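# Seat the L-shaped part flat in its pocket

## Task

Place the L-shaped part so it lies flat and fully down on the floor of the pocket whose shape matches it.

## Robot and tools

Robot: two arms, left_arm and right_arm, each ending in a five-fingered hand (right_arm has a right hand, left_arm a mirrored left hand). Base poses in the scene frame: left_arm (-0.016, +0.298, +0.010) m, quat_wxyz (+1.000, 0, 0, -0.013); right_arm (-0.009, -0.278, +0.019) m, quat_wxyz (+1.000, 0, 0, +0.019). A camera stand sits behind the arms. A loose object may occasionally be nudged by an outside push.

Frames. Scene frame: origin at table-top height halfway between the nominal bases, +z up, +x outward over the table, left_arm on +y (image left/right does not follow these names). Each arm reports its hand pose, velocities, targets and wrist-camera pose in its own base frame; fixed cameras and the table use the scene frame. Reported positions may be off by a few cm, more at long reach.

Hand point: a point fixed to the palm, 0.05 m in front of it and 0.15 m from the wrist mounting face. Its +z runs along straight fingers, +y out of the palm, +x across the palm away from the thumb on the right hand (toward the thumb on the left hand). Straight fingertips reach 0.06-0.07 m past the point along +z, with finger centre lines 0.06 m behind it along -y. A wrist bracket on the little-finger side reaches 0.10 m across the palm and can strike things.

Row layout (shared by execute_actions and move): one row of 28 numbers, each in [-1, 1], always covering both arms: left dx, dy, dz, rx, ry, rz, then six left hand motor numbers, left force_limit, left speed; then the same 14 for the right arm. Pose numbers are offsets, not poses: they are measured from that arm's Hand target at the start of the action or move, along the arm's own base axes, with turns about the Hand target's position. 1.0 = 0.6 m or 180 degrees; rx, ry, rz form one rotation vector. Every row of an action counts from the same start, so repeating an offset moves further. All six pose numbers at 0 re-requests the current Hand target.

Hand motor order: thumb_turn (-1 beside palm, +1 in front), thumb_bend, index, middle, ring, little (-1 straight/open, +1 closed). Alternatively put grasp numbers a, b, c in the first three places and exact 0 in the last three: a curls index and middle and bends the thumb, b curls ring and little, c swings the thumb in front; (0,0,0) is fully open. To write a true 0 one motor at a time, use 0.001. force_limit maps -1..+1 to about 0..10 N at the fingertip (15 N for thumb motors); speed rises linearly from near 0 at -1 to full at +0.48 and stays full above. Close gently at speed -0.94 or lower. There is no 'no change' value: to keep a hand as is, resend its last executed eight numbers (or, if none sent yet, its hand_measured plus hand_force_limit and hand_speed). A grip spans roughly 0.035-0.065 m with the thumb in front, handles down to about 0.025 m. To squeeze harder, raise force_limit and send a target more closed than hand_measured; to loosen, send one more open.

Tools.
execute_actions(actions, cameras): actions is a list of actions, each a table of up to 15 rows (one per 1/30 s step); a short table repeats its final row. Images come back only for an empty list or when cameras names them (["all"], specific names, or []).
move(target, speed, blend, blocking, cameras): target is one 28-number row or up to 15 rows; every row's offsets count from the same starting Hand targets. speed in m/s, 0.002 to 4.3, default 0.25 (turn rate up to twice that in rad/s), one value or one per target. blend in m rounds corners; 0 stops at each target. Paths last 0.5-10 s and do not avoid obstacles or the other arm. blocking=false returns after about 0.5 s while motion continues. Avoid paths passing near an arm's own base.
wait(seconds 0-10, cameras): let time pass holding commands. stop(cameras): brake a running move. zoom_image(camera, region [x0,y0,x1,y1] px, max 504x504): enlarge part of the latest image from cam_high, cam_low, cam_left_wrist or cam_right_wrist (all 896x504). show_instructions(): shows the reference pages. finished_scene(scene=1): ends the scene irreversibly.

Results: end_effector_position (m) and end_effector_quat_wxyz per arm in its base frame; Hand target (last commanded pose after clipping; next offsets start here); joint positions, velocities (may say within noise), torques (include arm weight, have offsets; numbers 3 and 4 wrap at ±28 N m); hand_measured, hand_stopped_by (moving, target, force, stalled, fault), hand_load_n (positive when pushed open; near 0 after a lost grip), hand_force_limit, hand_speed. A move adds a 'move:' line: done, off_target, moving, held or fault, plus limits such as paced (pose clipped) or held (steps withheld). done does not prove contact or its absence. MOTOR HOT and OVER-TEMPERATURE FAULT lines warn of overheating; a fault lets that arm drop for 30-60 s.

Behaviour: arms follow loosely and often rest 1-3 cm (up to 5 cm) short, usually low; resend the gap as an offset. Orientation is clipped to 40 degrees from the measured one per step. A blocked arm keeps pushing until commanded back past its hand point.

Avoid: dropping the part or releasing it while it moves, fast hits or hard presses on the table or fixtures, letting anything leave the table, arm-to-arm contact or one hand gripping the other, heavy finger loads, and holding stretched or straining poses long enough to overheat.

Each tool is called after ">>>" as name(argument=value, ...) on one line, values as JSON.

Reference images:

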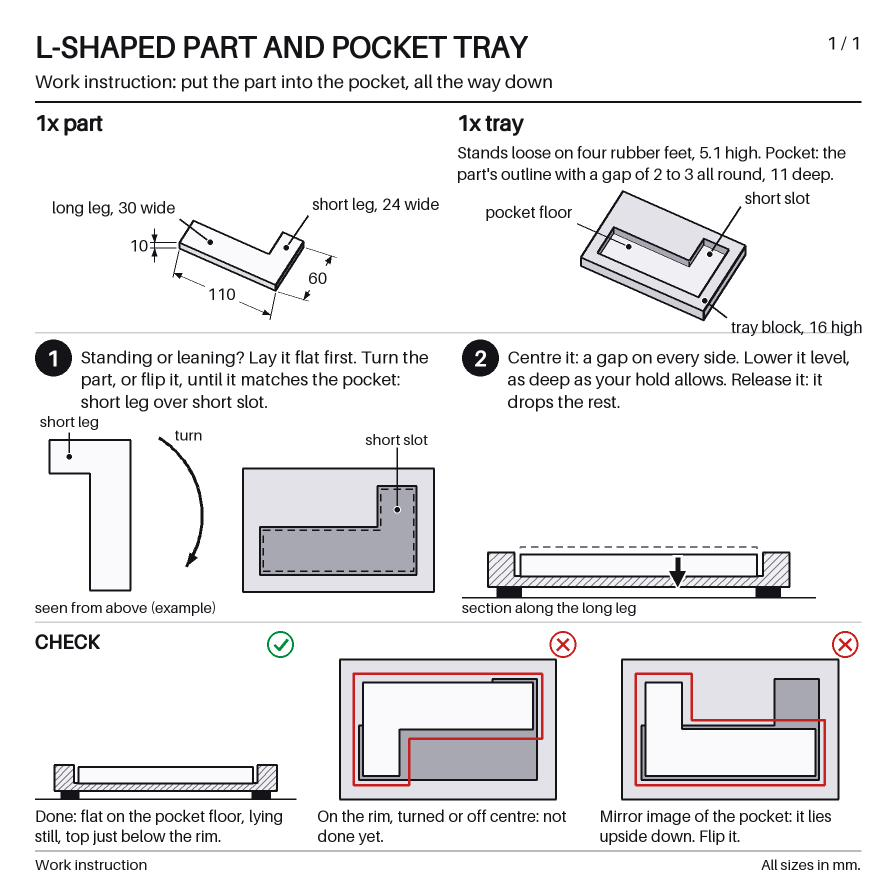

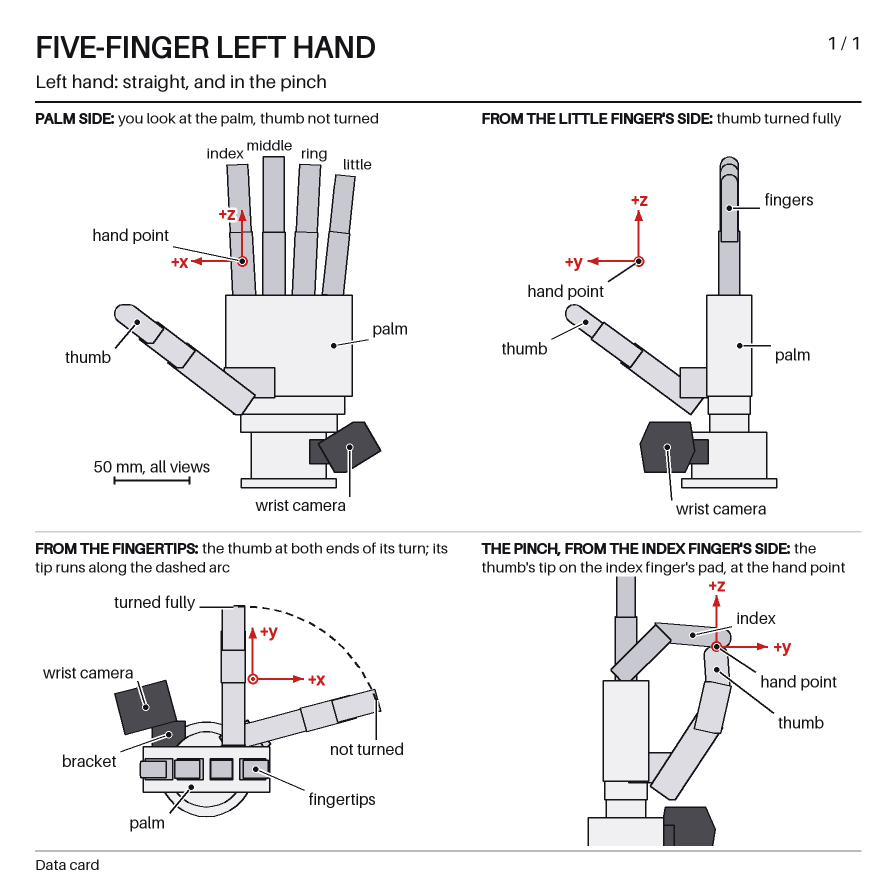

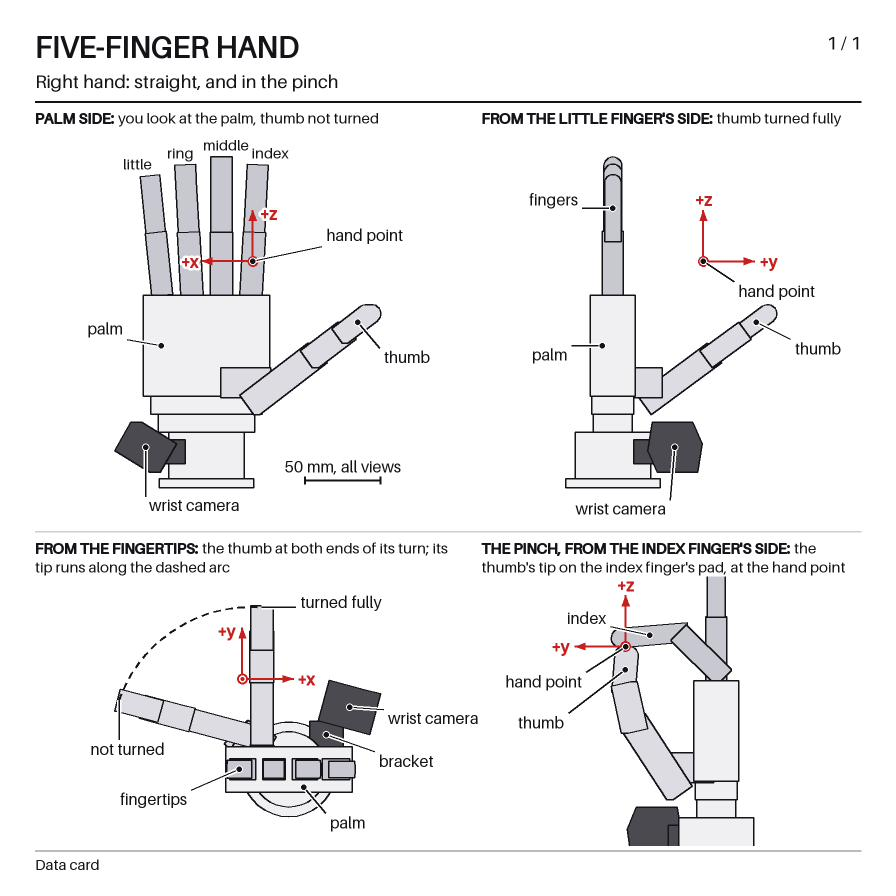

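## Session

>>> execute_actions(actions=[])

Scene clock: 0.00 s.
left_arm: end_effector_position=(+0.5170, -0.2820, +0.1216) hand_measured=(-1.000, -1.000, -1.000, -1.000, -1.000, -1.000) hand_load_n=(+0.0, +0.0, +0.0, +0.0, +0.0, +0.0) hand_stopped_by=(target, target, target, target, target, target) hand_force_limit=0.00 hand_speed=-0.80 end_effector_quat_wxyz=(+0.374, +0.179, +0.713, +0.565) | right_arm: end_effector_position=(+0.4405, -0.2892, +0.2319) hand_measured=(-1.000, -1.000, -1.000, -1.000, -1.000, -1.000) hand_load_n=(+0.0, +0.0, +0.0, +0.0, +0.0, +0.0) hand_stopped_by=(target, target, target, target, target, target) hand_force_limit=0.00 hand_speed=-0.80 end_effector_quat_wxyz=(+0.314, +0.572, -0.309, +0.693)
Joint positions: left_arm=[-0.84 2.223 1.591 -1.047 -1.489 1.124] | right_arm=[-0.258 1.493 0.625 1.067 0.653 -1.622]
Joint velocities: within noise
Joint torques (N m): no reading
Heat: left arm: hottest elbow 33 °C; right arm: hottest shoulder 34 °C.
Hand target: left_arm +0.5202, -0.2856, +0.1280; +0.381, +0.172, +0.715, +0.561 | right_arm +0.4460, -0.2907, +0.2429; +0.312, +0.561, -0.310, +0.701

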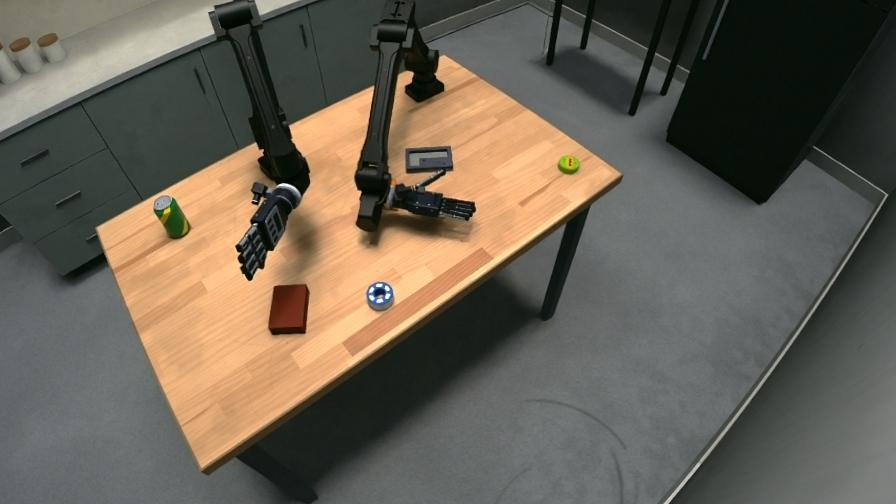

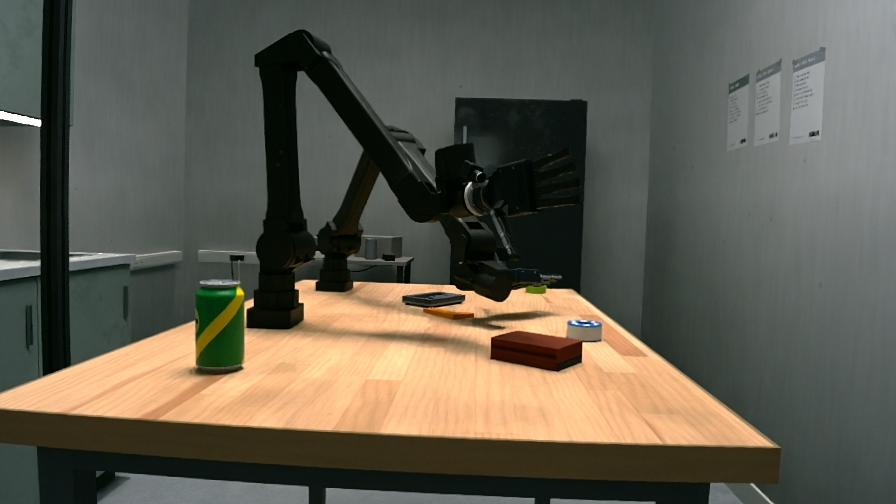

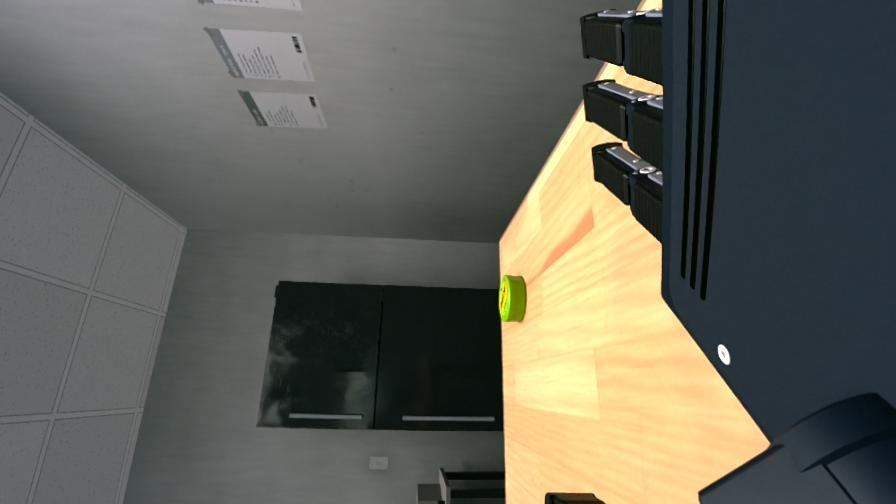

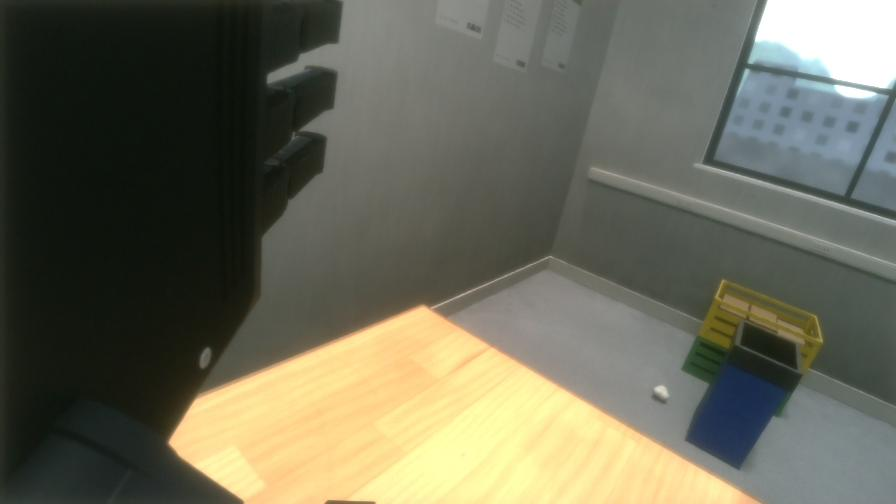

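>>> zoom_image(camera="cam_high", region=[340, 100, 520, 220])

>>> zoom_image(camera="cam_low", region=[380, 260, 560, 350])

Scaled by 2.800 from the camera's 896x504 image, which has a finer 1280x720 frame.

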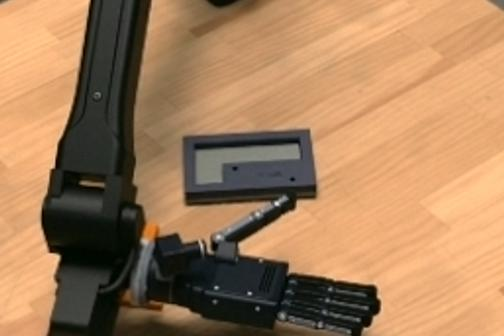

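Scaled by 2.800 from the camera's 896x504 image, which has a finer 1280x720 frame.

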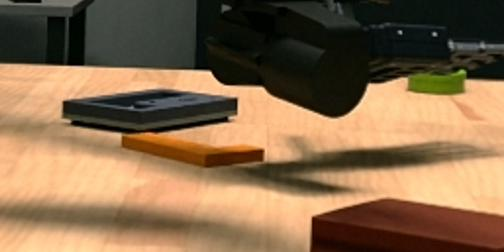

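>>> move(target=[-0.033, 0.558, 0.25, 0, 0, 0.191, -1, -1, -1, -1, -1, -1, 0, -0.8, 0, 0, 0, 0, 0, 0, -1, -1, -1, -1, -1, -1, 0, -0.8], cameras=["cam_high", "cam_low"], speed=0.3)

Scene clock: 33.10 s.
left_arm: end_effector_position=(+0.4955, +0.0541, +0.2644) hand_measured=(-1.000, -1.000, -1.000, -1.000, -1.000, -1.000) hand_load_n=(+0.0, +0.0, +0.0, +0.0, +0.0, +0.0) hand_stopped_by=(target, target, target, target, target, target) hand_force_limit=0.00 hand_speed=-0.80 end_effector_quat_wxyz=(+0.190, -0.036, +0.737, +0.648) | right_arm: end_effector_position=(+0.4405, -0.2892, +0.2319) hand_measured=(-1.000, -1.000, -1.000, -1.000, -1.000, -1.000) hand_load_n=(+0.0, +0.0, +0.0, +0.0, +0.0, +0.0) hand_stopped_by=(target, target, target, target, target, target) hand_force_limit=0.00 hand_speed=-0.80 end_effector_quat_wxyz=(+0.314, +0.572, -0.309, +0.693)
Joint positions: left_arm=[-0.291 1.915 1.465 -1.673 -1.467 0.681] | right_arm=[-0.258 1.493 0.625 1.067 0.653 -1.622]
Joint torques (N m): left_arm=[-0.56 -14.92 8.21 -0.92 -0.76 0.07] | right_arm=[0.09 -9.93 7.45 1.72 -0.17 -0.14]
Heat: left arm: hottest elbow 34 °C; right arm: hottest shoulder 34 °C.
Hand target: left_arm +0.5003, +0.0491, +0.2780; +0.198, -0.047, +0.734, +0.648 | right_arm +0.4460, -0.2907, +0.2429; +0.312, +0.561, -0.310, +0.701
Off the commanded pose: left_arm 0.015 m, 2 deg | right_arm 0.012 m, 2 deg.
joint sent to its limit (left arm) — joint 4 (wrist pitch), lower limit. The joint targets still meet the commanded pose.
move: off_target (left_arm, right_arm)
Images, in order (width x height): cam_high 896x504, cam_low 896x504.

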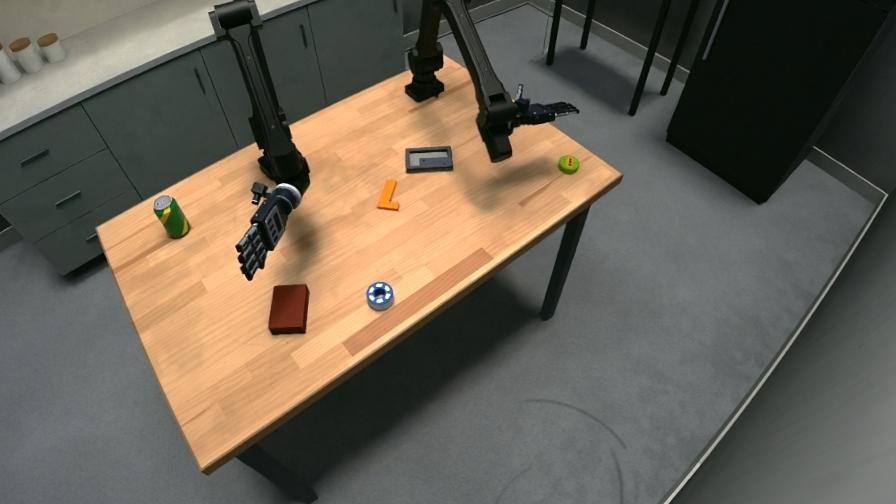

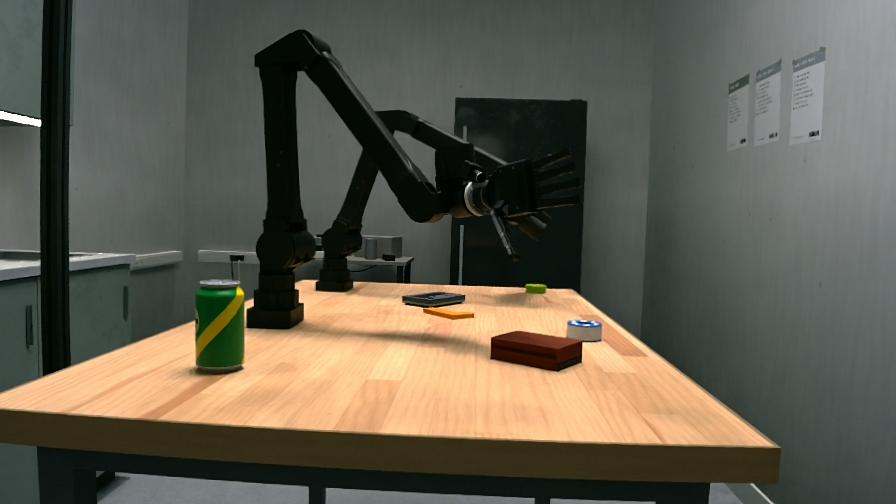

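>>> zoom_image(camera="cam_high", region=[368, 136, 464, 220])

>>> zoom_image(camera="cam_low", region=[395, 283, 485, 325])

Scaled by 5.250 from the camera's 896x504 image, which has a finer 1280x720 frame.

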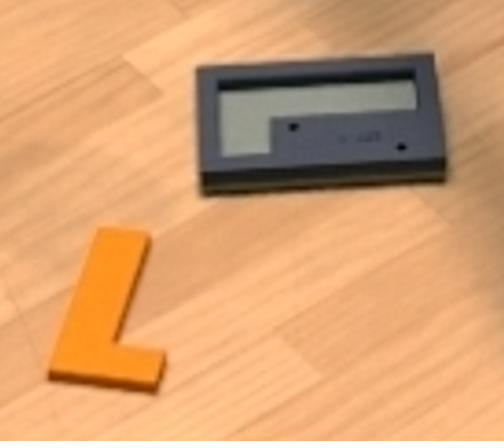

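Scaled by 5.600 from the camera's 896x504 image, which has a finer 1280x720 frame.

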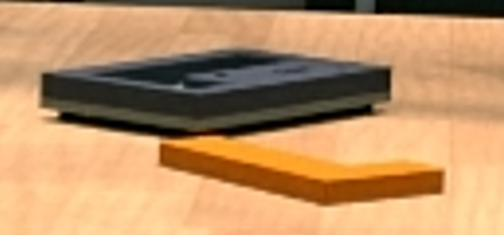

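>>> move(target=[0, 0, 0, 0, 0, 0, -1, -1, -1, -1, -1, -1, 0, -0.8, -0.1725, 0.7878, -0.22, 0.4517, 0.1638, 0.2776, 1, -1, 0.12, 0.1, -1, -1, 0, -0.3], cameras=["all"], speed=0.4)

Scene clock: 215.17 s.
left_arm: end_effector_position=(+0.4955, +0.0541, +0.2644) hand_measured=(-1.000, -1.000, -1.000, -1.000, -1.000, -1.000) hand_load_n=(+0.0, +0.0, +0.0, +0.0, +0.0, -0.5) hand_stopped_by=(target, target, target, target, target, target) hand_force_limit=0.00 hand_speed=-0.80 end_effector_quat_wxyz=(+0.190, -0.036, +0.737, +0.648) | right_arm: end_effector_position=(+0.3306, +0.1716, +0.0964) hand_measured=(+1.000, -1.000, +0.120, +0.100, -1.000, -1.000) hand_load_n=(+0.0, +0.0, +0.0, +0.0, +0.0, +0.0) hand_stopped_by=(target, target, target, target, target, target) hand_force_limit=0.00 hand_speed=-0.30 end_effector_quat_wxyz=(-0.331, +0.840, -0.355, +0.241)
Joint positions: left_arm=[-0.291 1.915 1.465 -1.673 -1.467 0.681] | right_arm=[0.397 0.993 0.559 -0.299 -0.108 -0.326]
Joint torques (N m): left_arm=[-0.56 -15.33 8.21 -0.92 -0.76 0.07] | right_arm=[1.14 -4.72 9.83 2.22 -0.13 0.01]
Heat: left arm: hottest elbow 39 °C; right arm: hottest shoulder 34 °C.
Hand target: left_arm +0.5003, +0.0491, +0.2780; +0.198, -0.047, +0.734, +0.648 | right_arm +0.3425, +0.1820, +0.1110; -0.348, +0.833, -0.351, +0.251
Off the commanded pose: left_arm 0.015 m, 2 deg | right_arm 0.021 m, 2 deg.
joint sent to its limit (left arm) — joint 4 (wrist pitch), lower limit. The joint targets still meet the commanded pose.
move: off_target (left_arm, right_arm)
camera_calibration:
cam_left_wrist: T_world_to_cam=[[0.0655097, -0.0674073, -0.995573, 0.240782], [-0.958424, -0.281938, -0.0439761, 0.502969], [-0.277726, 0.957062, -0.0830745, 0.220088], [0, 0, 0, 1]] pos_world=[0.527408, -0.0526009, 0.280119]
cam_right_wrist: T_world_to_cam=[[-0.268556, -0.67601, -0.686213, 0.275365], [-0.94466, 0.324162, 0.0503603, 0.251542], [0.1884, 0.661762, -0.725656, 0.00453269], [0, 0, 0, 1]] pos_world=[0.310719, 0.10161, 0.179581]

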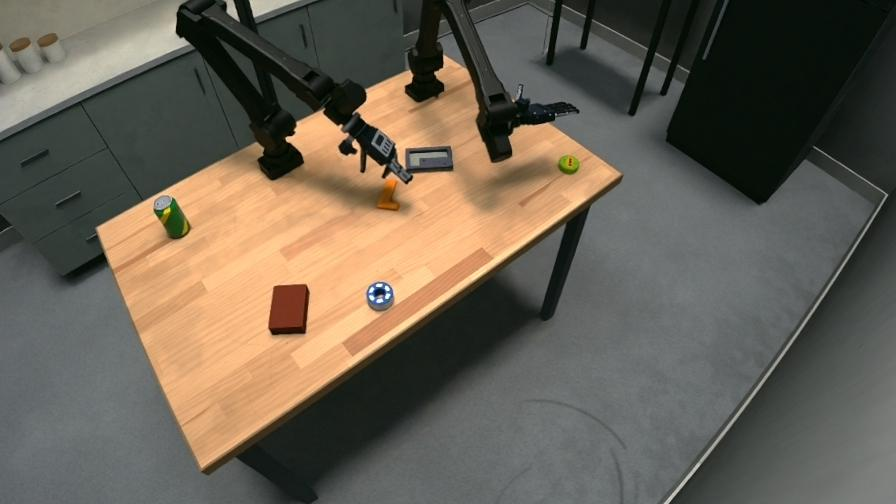

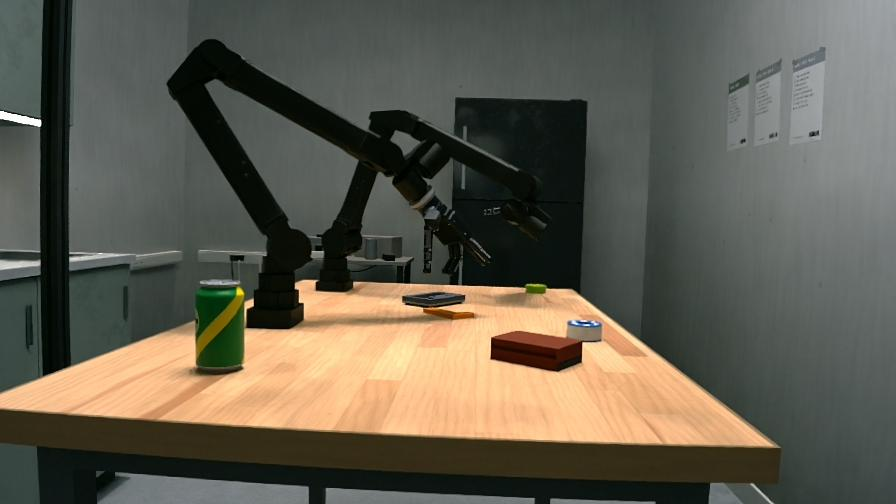

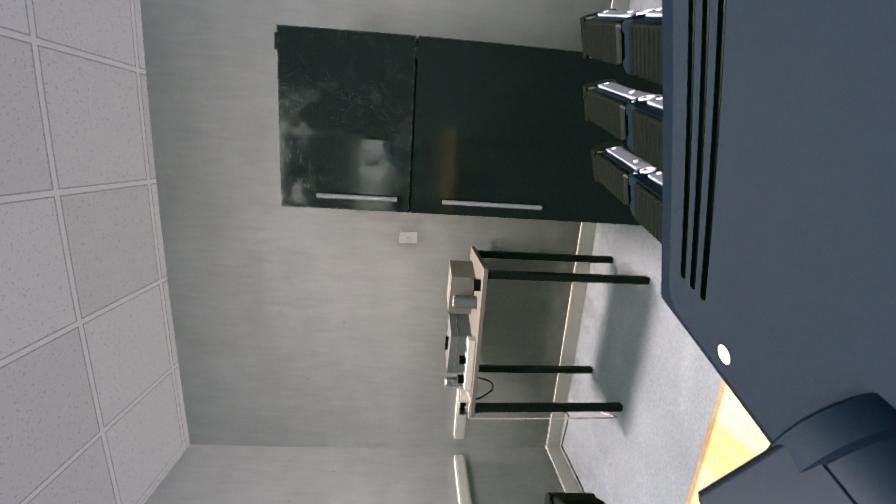

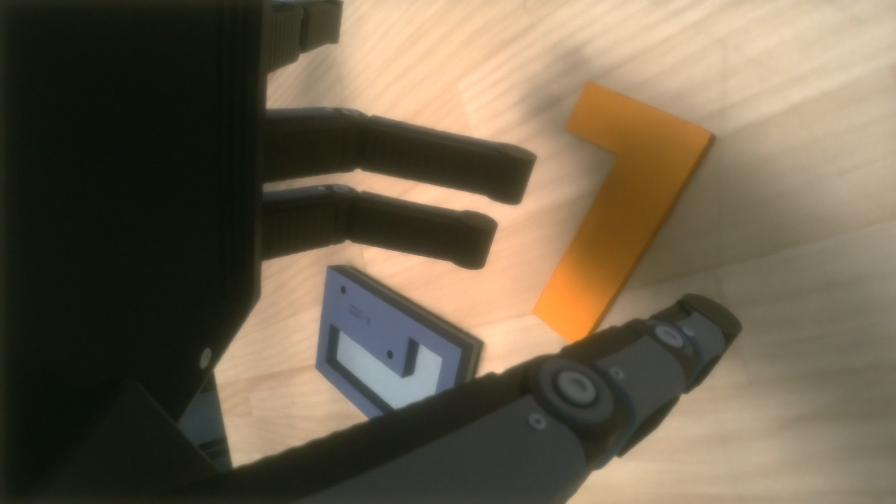

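>>> move(target=[0, 0, 0, 0, 0, 0, -1, -1, -1, -1, -1, -1, 0, -0.8, 0.0292, 0.0223, -0.119, 0, 0, -0.0083, 1, -1, 0.12, 0.1, -1, -1, 0, -0.3], cameras=["cam_low", "cam_right_wrist"], speed=0.12)

Scene clock: 250.97 s.
left_arm: end_effector_position=(+0.4955, +0.0541, +0.2644) hand_measured=(-1.000, -1.000, -1.000, -1.000, -1.000, -1.000) hand_load_n=(+0.0, +0.0, +0.0, +0.0, +0.0, +0.5) hand_stopped_by=(target, target, target, target, target, target) hand_force_limit=0.00 hand_speed=-0.80 end_effector_quat_wxyz=(+0.190, -0.036, +0.737, +0.648) | right_arm: end_effector_position=(+0.3605, +0.1892, +0.0383) hand_measured=(+1.000, -1.000, +0.120, +0.100, -1.000, -1.000) hand_load_n=(+0.0, +0.0, +0.0, +0.0, +0.0, +0.0) hand_stopped_by=(target, target, target, target, target, target) hand_force_limit=0.00 hand_speed=-0.30 end_effector_quat_wxyz=(-0.336, +0.831, -0.364, +0.253)
Joint positions: left_arm=[-0.291 1.915 1.465 -1.673 -1.467 0.681] | right_arm=[0.421 1.219 0.514 0.001 -0.069 -0.291]
Joint torques (N m): left_arm=[-0.56 -15.33 8.23 -0.92 -0.76 0.07] | right_arm=[1.32 -6.89 6.34 2.26 0 0]
Heat: left arm: hottest elbow 40 °C; right arm: hottest elbow 37 °C.
Hand target: left_arm +0.5003, +0.0491, +0.2780; +0.198, -0.047, +0.734, +0.648 | right_arm +0.3600, +0.1954, +0.0396; -0.344, +0.828, -0.362, +0.255
Off the commanded pose: left_arm 0.015 m, 2 deg | right_arm 0.006 m, 1 deg.
joint sent to its limit (left arm) — joint 4 (wrist pitch), lower limit. The joint targets still meet the commanded pose.
move: off_target (left_arm)
camera_calibration:
cam_right_wrist: T_world_to_cam=[[-0.270706, -0.66154, -0.699344, 0.253932], [-0.93638, 0.349543, 0.0318115, 0.269818], [0.223406, 0.663464, -0.714077, -0.0683828], [0, 0, 0, 1]] pos_world=[0.336671, 0.119043, 0.120172]
Images, in order (width x height): cam_low 896x504, cam_right_wrist 896x504.

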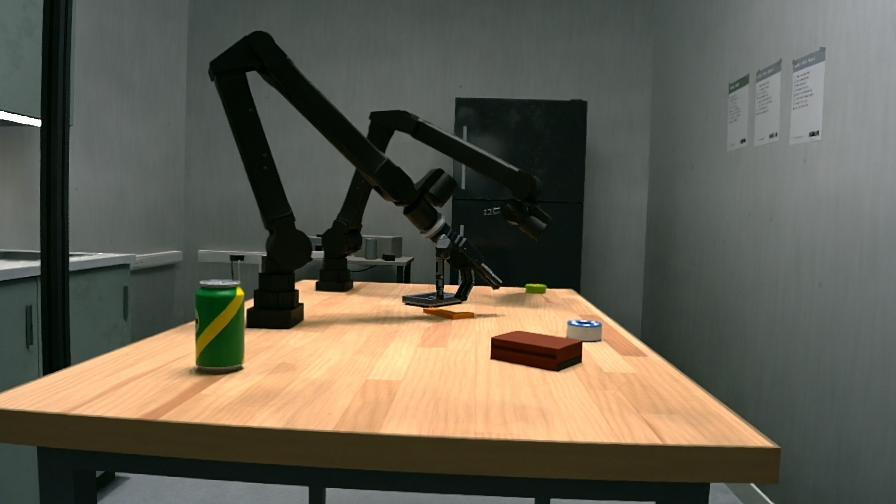

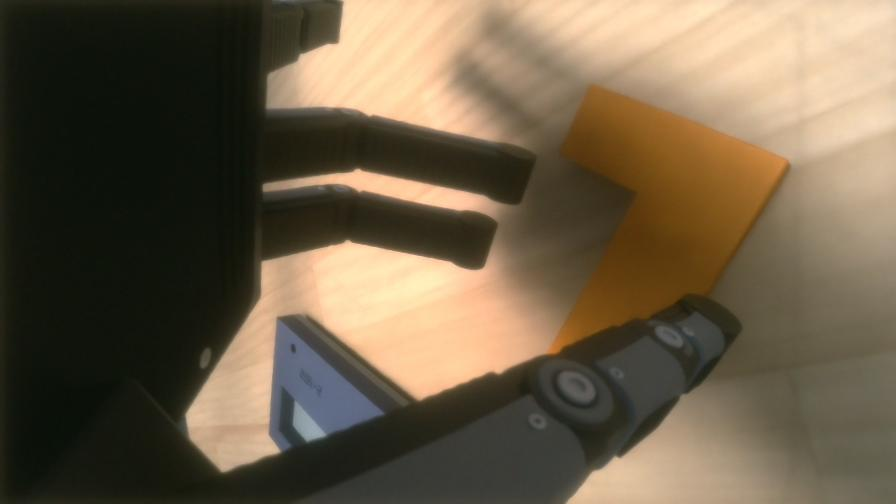

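>>> move(target=[0, 0, 0, 0, 0, 0, -1, -1, -1, -1, -1, -1, 0, -0.8, -0.018, -0.0073, -0.0388, 0, 0, 0, 1, -0.75, 0.12, 0.1, -1, -1, 0, -0.3], cameras=["cam_high", "cam_right_wrist"], speed=0.08)

Scene clock: 279.13 s.
left_arm: end_effector_position=(+0.4955, +0.0541, +0.2644) hand_measured=(-1.000, -1.000, -1.000, -1.000, -1.000, -1.000) hand_load_n=(+0.0, +0.0, +0.0, +0.0, +0.0, +0.0) hand_stopped_by=(target, target, target, target, target, target) hand_force_limit=0.00 hand_speed=-0.80 end_effector_quat_wxyz=(+0.190, -0.036, +0.737, +0.648) | right_arm: end_effector_position=(+0.3505, +0.1854, +0.0171) hand_measured=(+1.000, -0.750, +0.120, +0.100, -1.000, -1.000) hand_load_n=(+0.0, +0.0, +0.0, +0.0, +0.0, +0.0) hand_stopped_by=(target, target, target, target, target, target) hand_force_limit=0.00 hand_speed=-0.30 end_effector_quat_wxyz=(-0.338, +0.830, -0.364, +0.255)
Joint positions: left_arm=[-0.291 1.915 1.465 -1.673 -1.467 0.681] | right_arm=[0.423 1.245 0.455 0.092 -0.068 -0.29]
Joint torques (N m): left_arm=[-0.56 -15.27 8.23 -0.92 -0.76 0.07] | right_arm=[1.32 -6.24 5.93 2.32 0.02 0.01]
Heat: left arm: hottest elbow 40 °C; right arm: hottest elbow 35 °C.
Hand target: left_arm +0.5003, +0.0491, +0.2780; +0.198, -0.047, +0.734, +0.648 | right_arm +0.3493, +0.1911, +0.0164; -0.344, +0.828, -0.362, +0.255
Off the commanded pose: left_arm 0.015 m, 2 deg | right_arm 0.006 m, 1 deg.
joint sent to its limit (left arm) — joint 4 (wrist pitch), lower limit. The joint targets still meet the commanded pose.
move: off_target (left_arm)
camera_calibration:
cam_right_wrist: T_world_to_cam=[[-0.26705, -0.659662, -0.702517, 0.232255], [-0.936471, 0.349654, 0.0276595, 0.262569], [0.227392, 0.665273, -0.711129, -0.080337], [0, 0, 0, 1]] pos_world=[0.32618, 0.114847, 0.0987703]
Images, in order (width x height): cam_high 896x504, cam_right_wrist 896x504.

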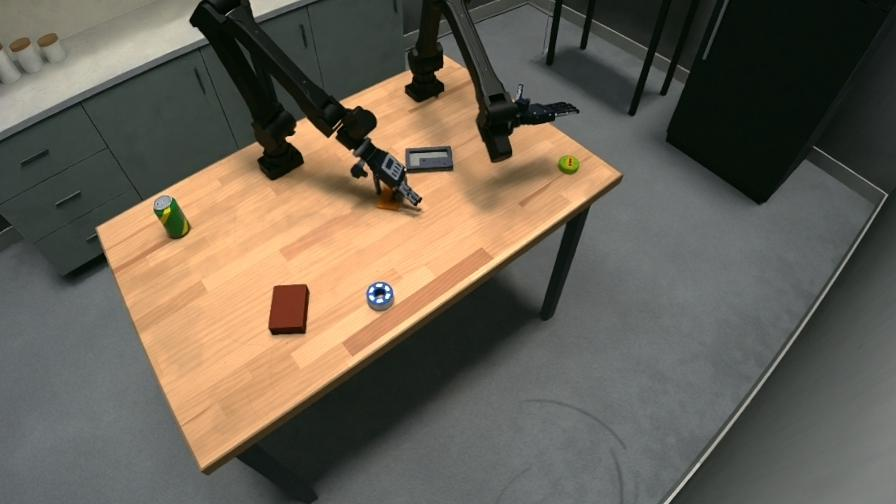

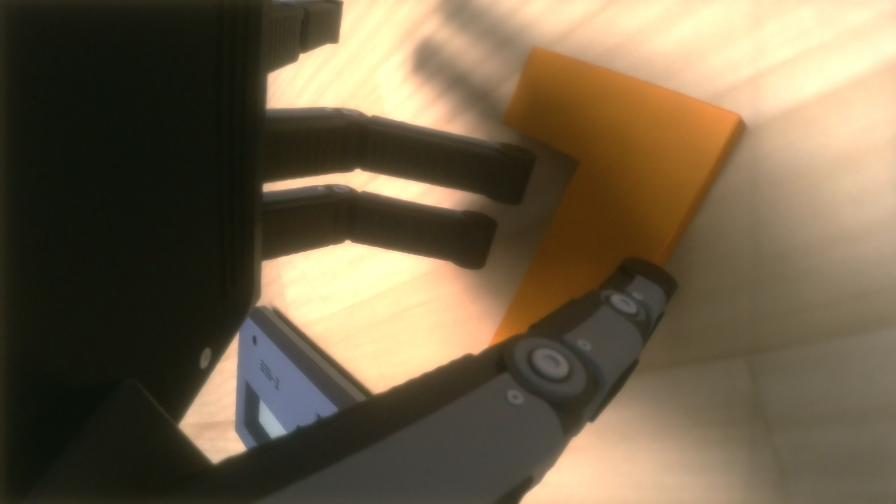

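>>> move(target=[0, 0, 0, 0, 0, 0, -1, -1, -1, -1, -1, -1, 0, -0.8, -0.0075, -0.003, 0.0, 0, 0, 0, 1, -0.78, 0.12, 0.1, -1, -1, 0, -0.3], cameras=["cam_right_wrist"], speed=0.05)

Scene clock: 313.33 s.
left_arm: end_effector_position=(+0.4955, +0.0541, +0.2644) hand_measured=(-1.000, -1.000, -1.000, -1.000, -1.000, -1.000) hand_load_n=(+0.0, +0.0, +0.0, +0.0, +0.0, +0.0) hand_stopped_by=(target, target, target, target, target, target) hand_force_limit=0.00 hand_speed=-0.80 end_effector_quat_wxyz=(+0.190, -0.036, +0.737, +0.648) | right_arm: end_effector_position=(+0.3458, +0.1834, +0.0129) hand_measured=(+1.000, -0.780, +0.120, +0.100, -1.000, -1.000) hand_load_n=(+0.0, +0.0, +0.0, +0.0, +0.0, +0.0) hand_stopped_by=(target, target, target, target, target, target) hand_force_limit=0.00 hand_speed=-0.30 end_effector_quat_wxyz=(-0.335, +0.832, -0.365, +0.252)
Joint positions: left_arm=[-0.291 1.915 1.465 -1.673 -1.467 0.681] | right_arm=[0.424 1.245 0.445 0.092 -0.068 -0.29]
Joint torques (N m): left_arm=[-0.5 -15.27 8.23 -0.94 -0.76 0.07] | right_arm=[1.32 -7.18 5.75 2.14 0.01 0]
Heat: left arm: hottest elbow 40 °C; right arm: hottest shoulder 34 °C.
Hand target: left_arm +0.5003, +0.0491, +0.2780; +0.198, -0.047, +0.734, +0.648 | right_arm +0.3447, +0.1892, +0.0163; -0.344, +0.828, -0.362, +0.255
Off the commanded pose: left_arm 0.015 m, 2 deg | right_arm 0.007 m, 1 deg.
joint sent to its limit (left arm) — joint 4 (wrist pitch), lower limit. The joint targets still meet the commanded pose.
move: off_target (left_arm)
camera_calibration:
cam_right_wrist: T_world_to_cam=[[-0.27356, -0.662369, -0.697447, 0.229405], [-0.936113, 0.349974, 0.0348003, 0.25874], [0.221038, 0.662409, -0.715791, -0.0782632], [0, 0, 0, 1]] pos_world=[0.322265, 0.113241, 0.0949734]
Images, in order (width x height): cam_right_wrist 896x504.

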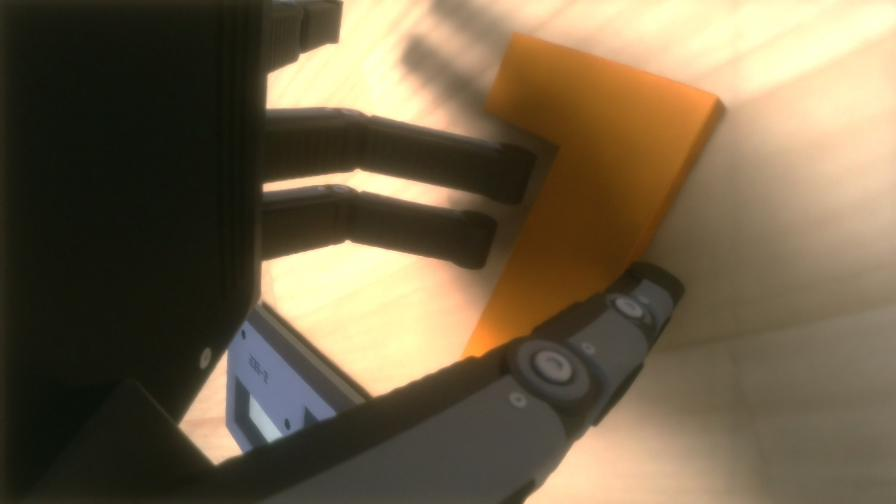

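>>> move(target=[0, 0, 0, 0, 0, 0, -1, -1, -1, -1, -1, -1, 0, -0.8, 0.0, 0.0, -0.0165, 0, 0, 0, 1, -0.78, 0.12, 0.1, -1, -1, 0, -0.3], cameras=["cam_right_wrist"], speed=0.04)

Scene clock: 323.90 s.
left_arm: end_effector_position=(+0.4955, +0.0541, +0.2644) hand_measured=(-1.000, -1.000, -1.000, -1.000, -1.000, -1.000) hand_load_n=(+0.5, +0.0, +0.0, +0.0, +0.0, +0.0) hand_stopped_by=(target, target, target, target, target, target) hand_force_limit=0.00 hand_speed=-0.80 end_effector_quat_wxyz=(+0.190, -0.036, +0.737, +0.648) | right_arm: end_effector_position=(+0.3471, +0.1839, +0.0081) hand_measured=(+1.000, -0.780, +0.120, +0.100, -1.000, -1.000) hand_load_n=(+0.0, +0.0, +0.0, +0.0, +0.0, +0.0) hand_stopped_by=(target, target, target, target, target, target) hand_force_limit=0.00 hand_speed=-0.30 end_effector_quat_wxyz=(-0.339, +0.829, -0.363, +0.256)
Joint positions: left_arm=[-0.291 1.915 1.465 -1.673 -1.467 0.681] | right_arm=[0.424 1.262 0.434 0.133 -0.067 -0.29]
Joint torques (N m): left_arm=[-0.56 -15.27 8.24 -0.94 -0.76 0.07] | right_arm=[1.2 -6.3 5.53 2.32 0.02 0.01]
Heat: left arm: hottest elbow 40 °C; right arm: hottest shoulder 34 °C.
Hand target: left_arm +0.5003, +0.0491, +0.2780; +0.198, -0.047, +0.734, +0.648 | right_arm +0.3448, +0.1892, +0.0064; -0.344, +0.828, -0.362, +0.255
Off the commanded pose: left_arm 0.015 m, 2 deg | right_arm 0.006 m, 1 deg.
joint sent to its limit (left arm) — joint 4 (wrist pitch), lower limit. The joint targets still meet the commanded pose.
move: off_target (left_arm)
camera_calibration:
cam_right_wrist: T_world_to_cam=[[-0.265914, -0.658989, -0.703579, 0.223565], [-0.936332, 0.350159, 0.0259148, 0.260032], [0.229287, 0.665675, -0.710144, -0.0857395], [0, 0, 0, 1]] pos_world=[0.322584, 0.113349, 0.0896696]
Images, in order (width x height): cam_right_wrist 896x504.

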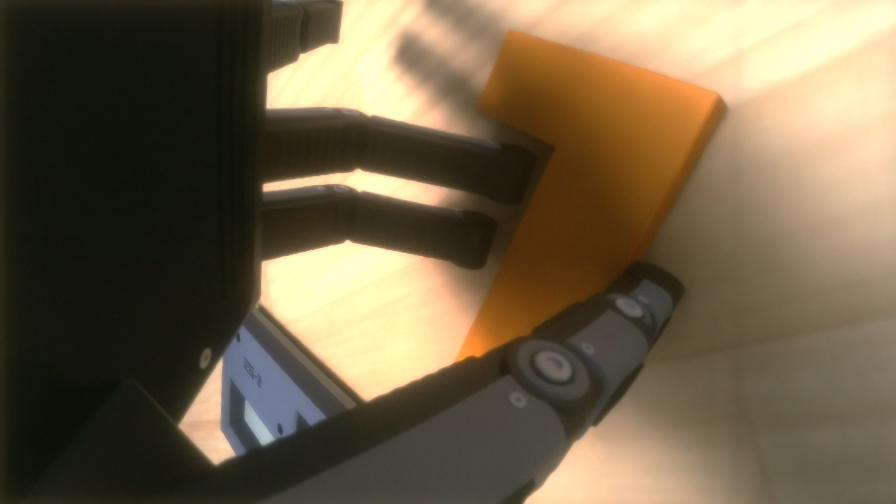

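>>> move(target=[0, 0, 0, 0, 0, 0, -1, -1, -1, -1, -1, -1, 0, -0.8, 0.0, 0.0, -0.0133, 0, 0, 0, 1, -0.78, 0.12, 0.1, -1, -1, 0, -0.3], cameras=["cam_right_wrist"], speed=0.04)

Scene clock: 326.80 s.
left_arm: end_effector_position=(+0.4955, +0.0541, +0.2644) hand_measured=(-1.000, -1.000, -1.000, -1.000, -1.000, -1.000) hand_load_n=(+0.0, +0.0, +0.0, +0.0, +0.0, +0.0) hand_stopped_by=(target, target, target, target, target, target) hand_force_limit=0.00 hand_speed=-0.80 end_effector_quat_wxyz=(+0.190, -0.036, +0.737, +0.648) | right_arm: end_effector_position=(+0.3500, +0.1852, +0.0043) hand_measured=(+1.000, -0.780, +0.120, +0.100, -1.000, -1.000) hand_load_n=(+0.0, +0.0, +0.0, -1.0, +0.0, +0.0) hand_stopped_by=(target, target, target, target, target, target) hand_force_limit=0.00 hand_speed=-0.30 end_effector_quat_wxyz=(-0.343, +0.827, -0.362, +0.259)
Joint positions: left_arm=[-0.291 1.915 1.465 -1.673 -1.467 0.681] | right_arm=[0.424 1.284 0.429 0.17 -0.067 -0.289]
Joint torques (N m): left_arm=[-0.56 -15.33 8.23 -0.92 -0.76 0.07] | right_arm=[1.26 -5.95 5.14 2.24 0.01 0.02]
Heat: left arm: hottest elbow 40 °C; right arm: hottest shoulder 34 °C.
Hand target: left_arm +0.5003, +0.0491, +0.2780; +0.198, -0.047, +0.734, +0.648 | right_arm +0.3448, +0.1892, -0.0016; -0.344, +0.828, -0.362, +0.255
Off the commanded pose: left_arm 0.015 m, 2 deg | right_arm 0.009 m, 0 deg.
joint sent to its limit (left arm) — joint 4 (wrist pitch), lower limit. The joint targets still meet the commanded pose.
move: off_target (left_arm)
camera_calibration:
cam_right_wrist: T_world_to_cam=[[-0.25899, -0.655531, -0.709369, 0.219474], [-0.936492, 0.350212, 0.0182802, 0.262474], [0.236446, 0.669053, -0.704601, -0.0932769], [0, 0, 0, 1]] pos_world=[0.324701, 0.114357, 0.0851667]
Images, in order (width x height): cam_right_wrist 896x504.

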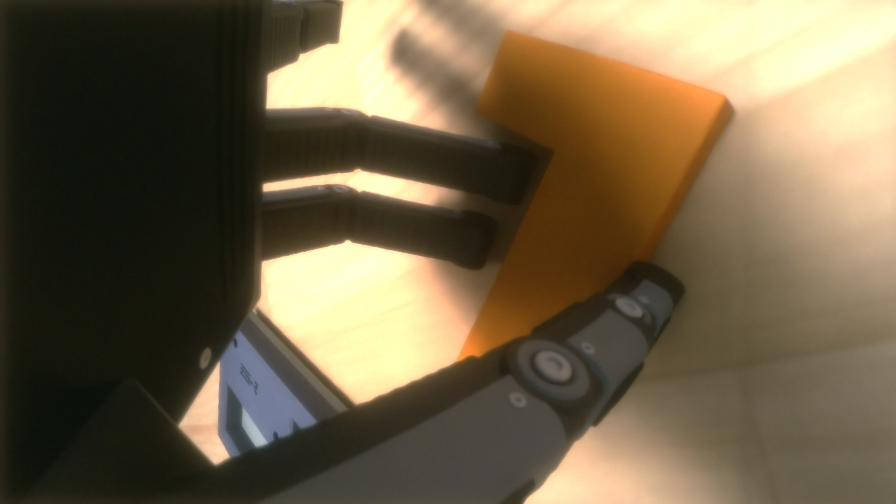

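>>> move(target=[0, 0, 0, 0, 0, 0, -1, -1, -1, -1, -1, -1, 0, -0.8, -0.0083, -0.005, -0.0117, 0, 0, 0, 1, -0.78, 0.12, 0.1, -1, -1, 0, -0.3], cameras=["cam_right_wrist"], speed=0.04)

Scene clock: 337.83 s.
left_arm: end_effector_position=(+0.4955, +0.0541, +0.2644) hand_measured=(-1.000, -1.000, -1.000, -1.000, -1.000, -1.000) hand_load_n=(+0.0, +0.0, +0.0, +0.0, +0.0, +0.5) hand_stopped_by=(target, target, target, target, target, target) hand_force_limit=0.00 hand_speed=-0.80 end_effector_quat_wxyz=(+0.190, -0.036, +0.737, +0.648) | right_arm: end_effector_position=(+0.3495, +0.1850, +0.0034) hand_measured=(+1.000, -0.780, +0.120, +0.100, -1.000, -1.000) hand_load_n=(+0.0, +0.0, +0.0, -3.0, +0.0, +0.0) hand_stopped_by=(target, target, target, target, target, target) hand_force_limit=0.00 hand_speed=-0.30 end_effector_quat_wxyz=(-0.349, +0.823, -0.360, +0.265)
Joint positions: left_arm=[-0.291 1.915 1.465 -1.673 -1.467 0.681] | right_arm=[0.424 1.284 0.412 0.208 -0.067 -0.289]
Joint torques (N m): left_arm=[-0.56 -15.27 8.23 -0.92 -0.76 0.07] | right_arm=[1.08 -5.13 4.67 2.02 -0.05 -0.01]
Heat: left arm: hottest elbow 40 °C; right arm: hottest shoulder 34 °C.
Hand target: left_arm +0.5003, +0.0491, +0.2780; +0.198, -0.047, +0.734, +0.648 | right_arm +0.3398, +0.1862, -0.0085; -0.344, +0.828, -0.362, +0.255
Off the commanded pose: left_arm 0.015 m, 2 deg | right_arm 0.015 m, 1 deg.
joint sent to its limit (left arm) — joint 4 (wrist pitch), lower limit. The joint targets still meet the commanded pose.
move: off_target (left_arm, right_arm)
camera_calibration:
cam_right_wrist: T_world_to_cam=[[-0.24587, -0.649532, -0.719484, 0.212959], [-0.936678, 0.35017, 0.00396731, 0.262233], [0.249364, 0.6749, -0.694498, -0.0992354], [0, 0, 0, 1]] pos_world=[0.322733, 0.113472, 0.0832617]
Images, in order (width x height): cam_right_wrist 896x504.

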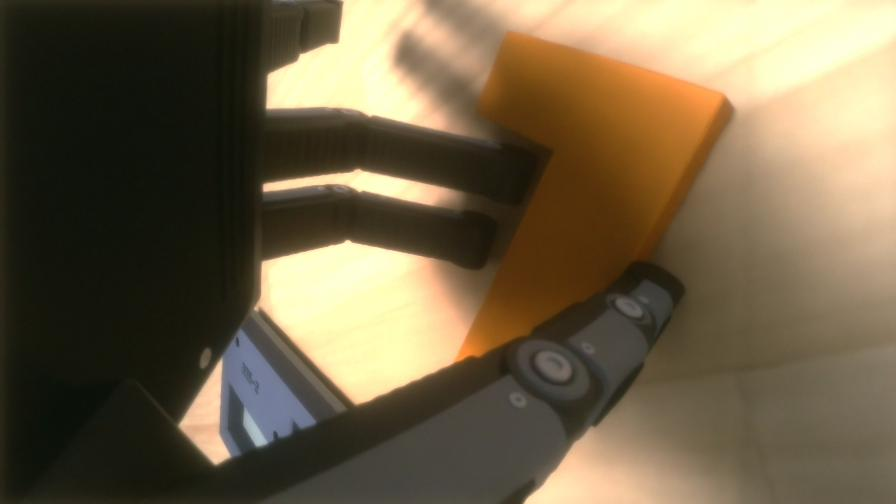

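>>> move(target=[0, 0, 0, 0, 0, 0, -1, -1, -1, -1, -1, -1, 0, -0.8, 0.007, 0.003, 0.0267, 0, 0, 0, 1, -0.78, 0.12, 0.1, -1, -1, 0, -0.3], cameras=["cam_right_wrist"], speed=0.04)

Scene clock: 346.13 s.
left_arm: end_effector_position=(+0.4955, +0.0541, +0.2644) hand_measured=(-1.000, -1.000, -1.000, -1.000, -1.000, -1.000) hand_load_n=(+0.0, +0.0, +0.0, +0.0, +0.0, +0.0) hand_stopped_by=(target, target, target, target, target, target) hand_force_limit=0.00 hand_speed=-0.80 end_effector_quat_wxyz=(+0.190, -0.036, +0.737, +0.648) | right_arm: end_effector_position=(+0.3442, +0.1826, +0.0041) hand_measured=(+1.000, -0.780, +0.120, +0.100, -1.000, -1.000) hand_load_n=(+0.0, +0.0, +0.0, +0.0, +0.0, -0.5) hand_stopped_by=(target, target, target, target, target, target) hand_force_limit=0.00 hand_speed=-0.30 end_effector_quat_wxyz=(-0.343, +0.827, -0.362, +0.259)
Joint positions: left_arm=[-0.291 1.915 1.465 -1.673 -1.467 0.681] | right_arm=[0.424 1.265 0.412 0.17 -0.067 -0.289]
Joint torques (N m): left_arm=[-0.56 -15.33 8.23 -0.94 -0.76 0.07] | right_arm=[1.2 -7 6.83 0.64 -0.05 0]
Heat: left arm: hottest elbow 40 °C; right arm: hottest shoulder 33 °C.
Hand target: left_arm +0.5003, +0.0491, +0.2780; +0.198, -0.047, +0.734, +0.648 | right_arm +0.3440, +0.1880, +0.0075; -0.344, +0.828, -0.362, +0.255
Off the commanded pose: left_arm 0.015 m, 2 deg | right_arm 0.006 m, 1 deg.
joint sent to its limit (left arm) — joint 4 (wrist pitch), lower limit. The joint targets still meet the commanded pose.
move: off_target (left_arm)
camera_calibration:
cam_right_wrist: T_world_to_cam=[[-0.257974, -0.655043, -0.710189, 0.215727], [-0.936522, 0.350188, 0.0171932, 0.258004], [0.237437, 0.669542, -0.703801, -0.0906567], [0, 0, 0, 1]] pos_world=[0.318804, 0.111659, 0.0849663]
Images, in order (width x height): cam_right_wrist 896x504.

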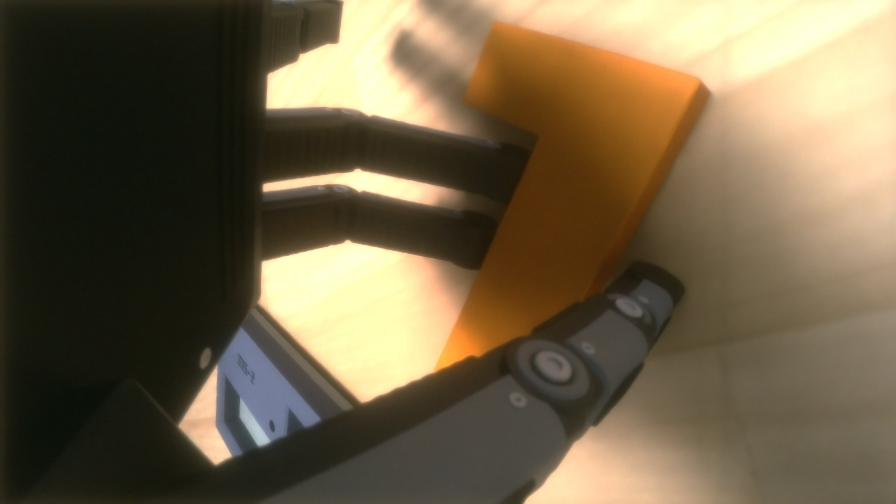

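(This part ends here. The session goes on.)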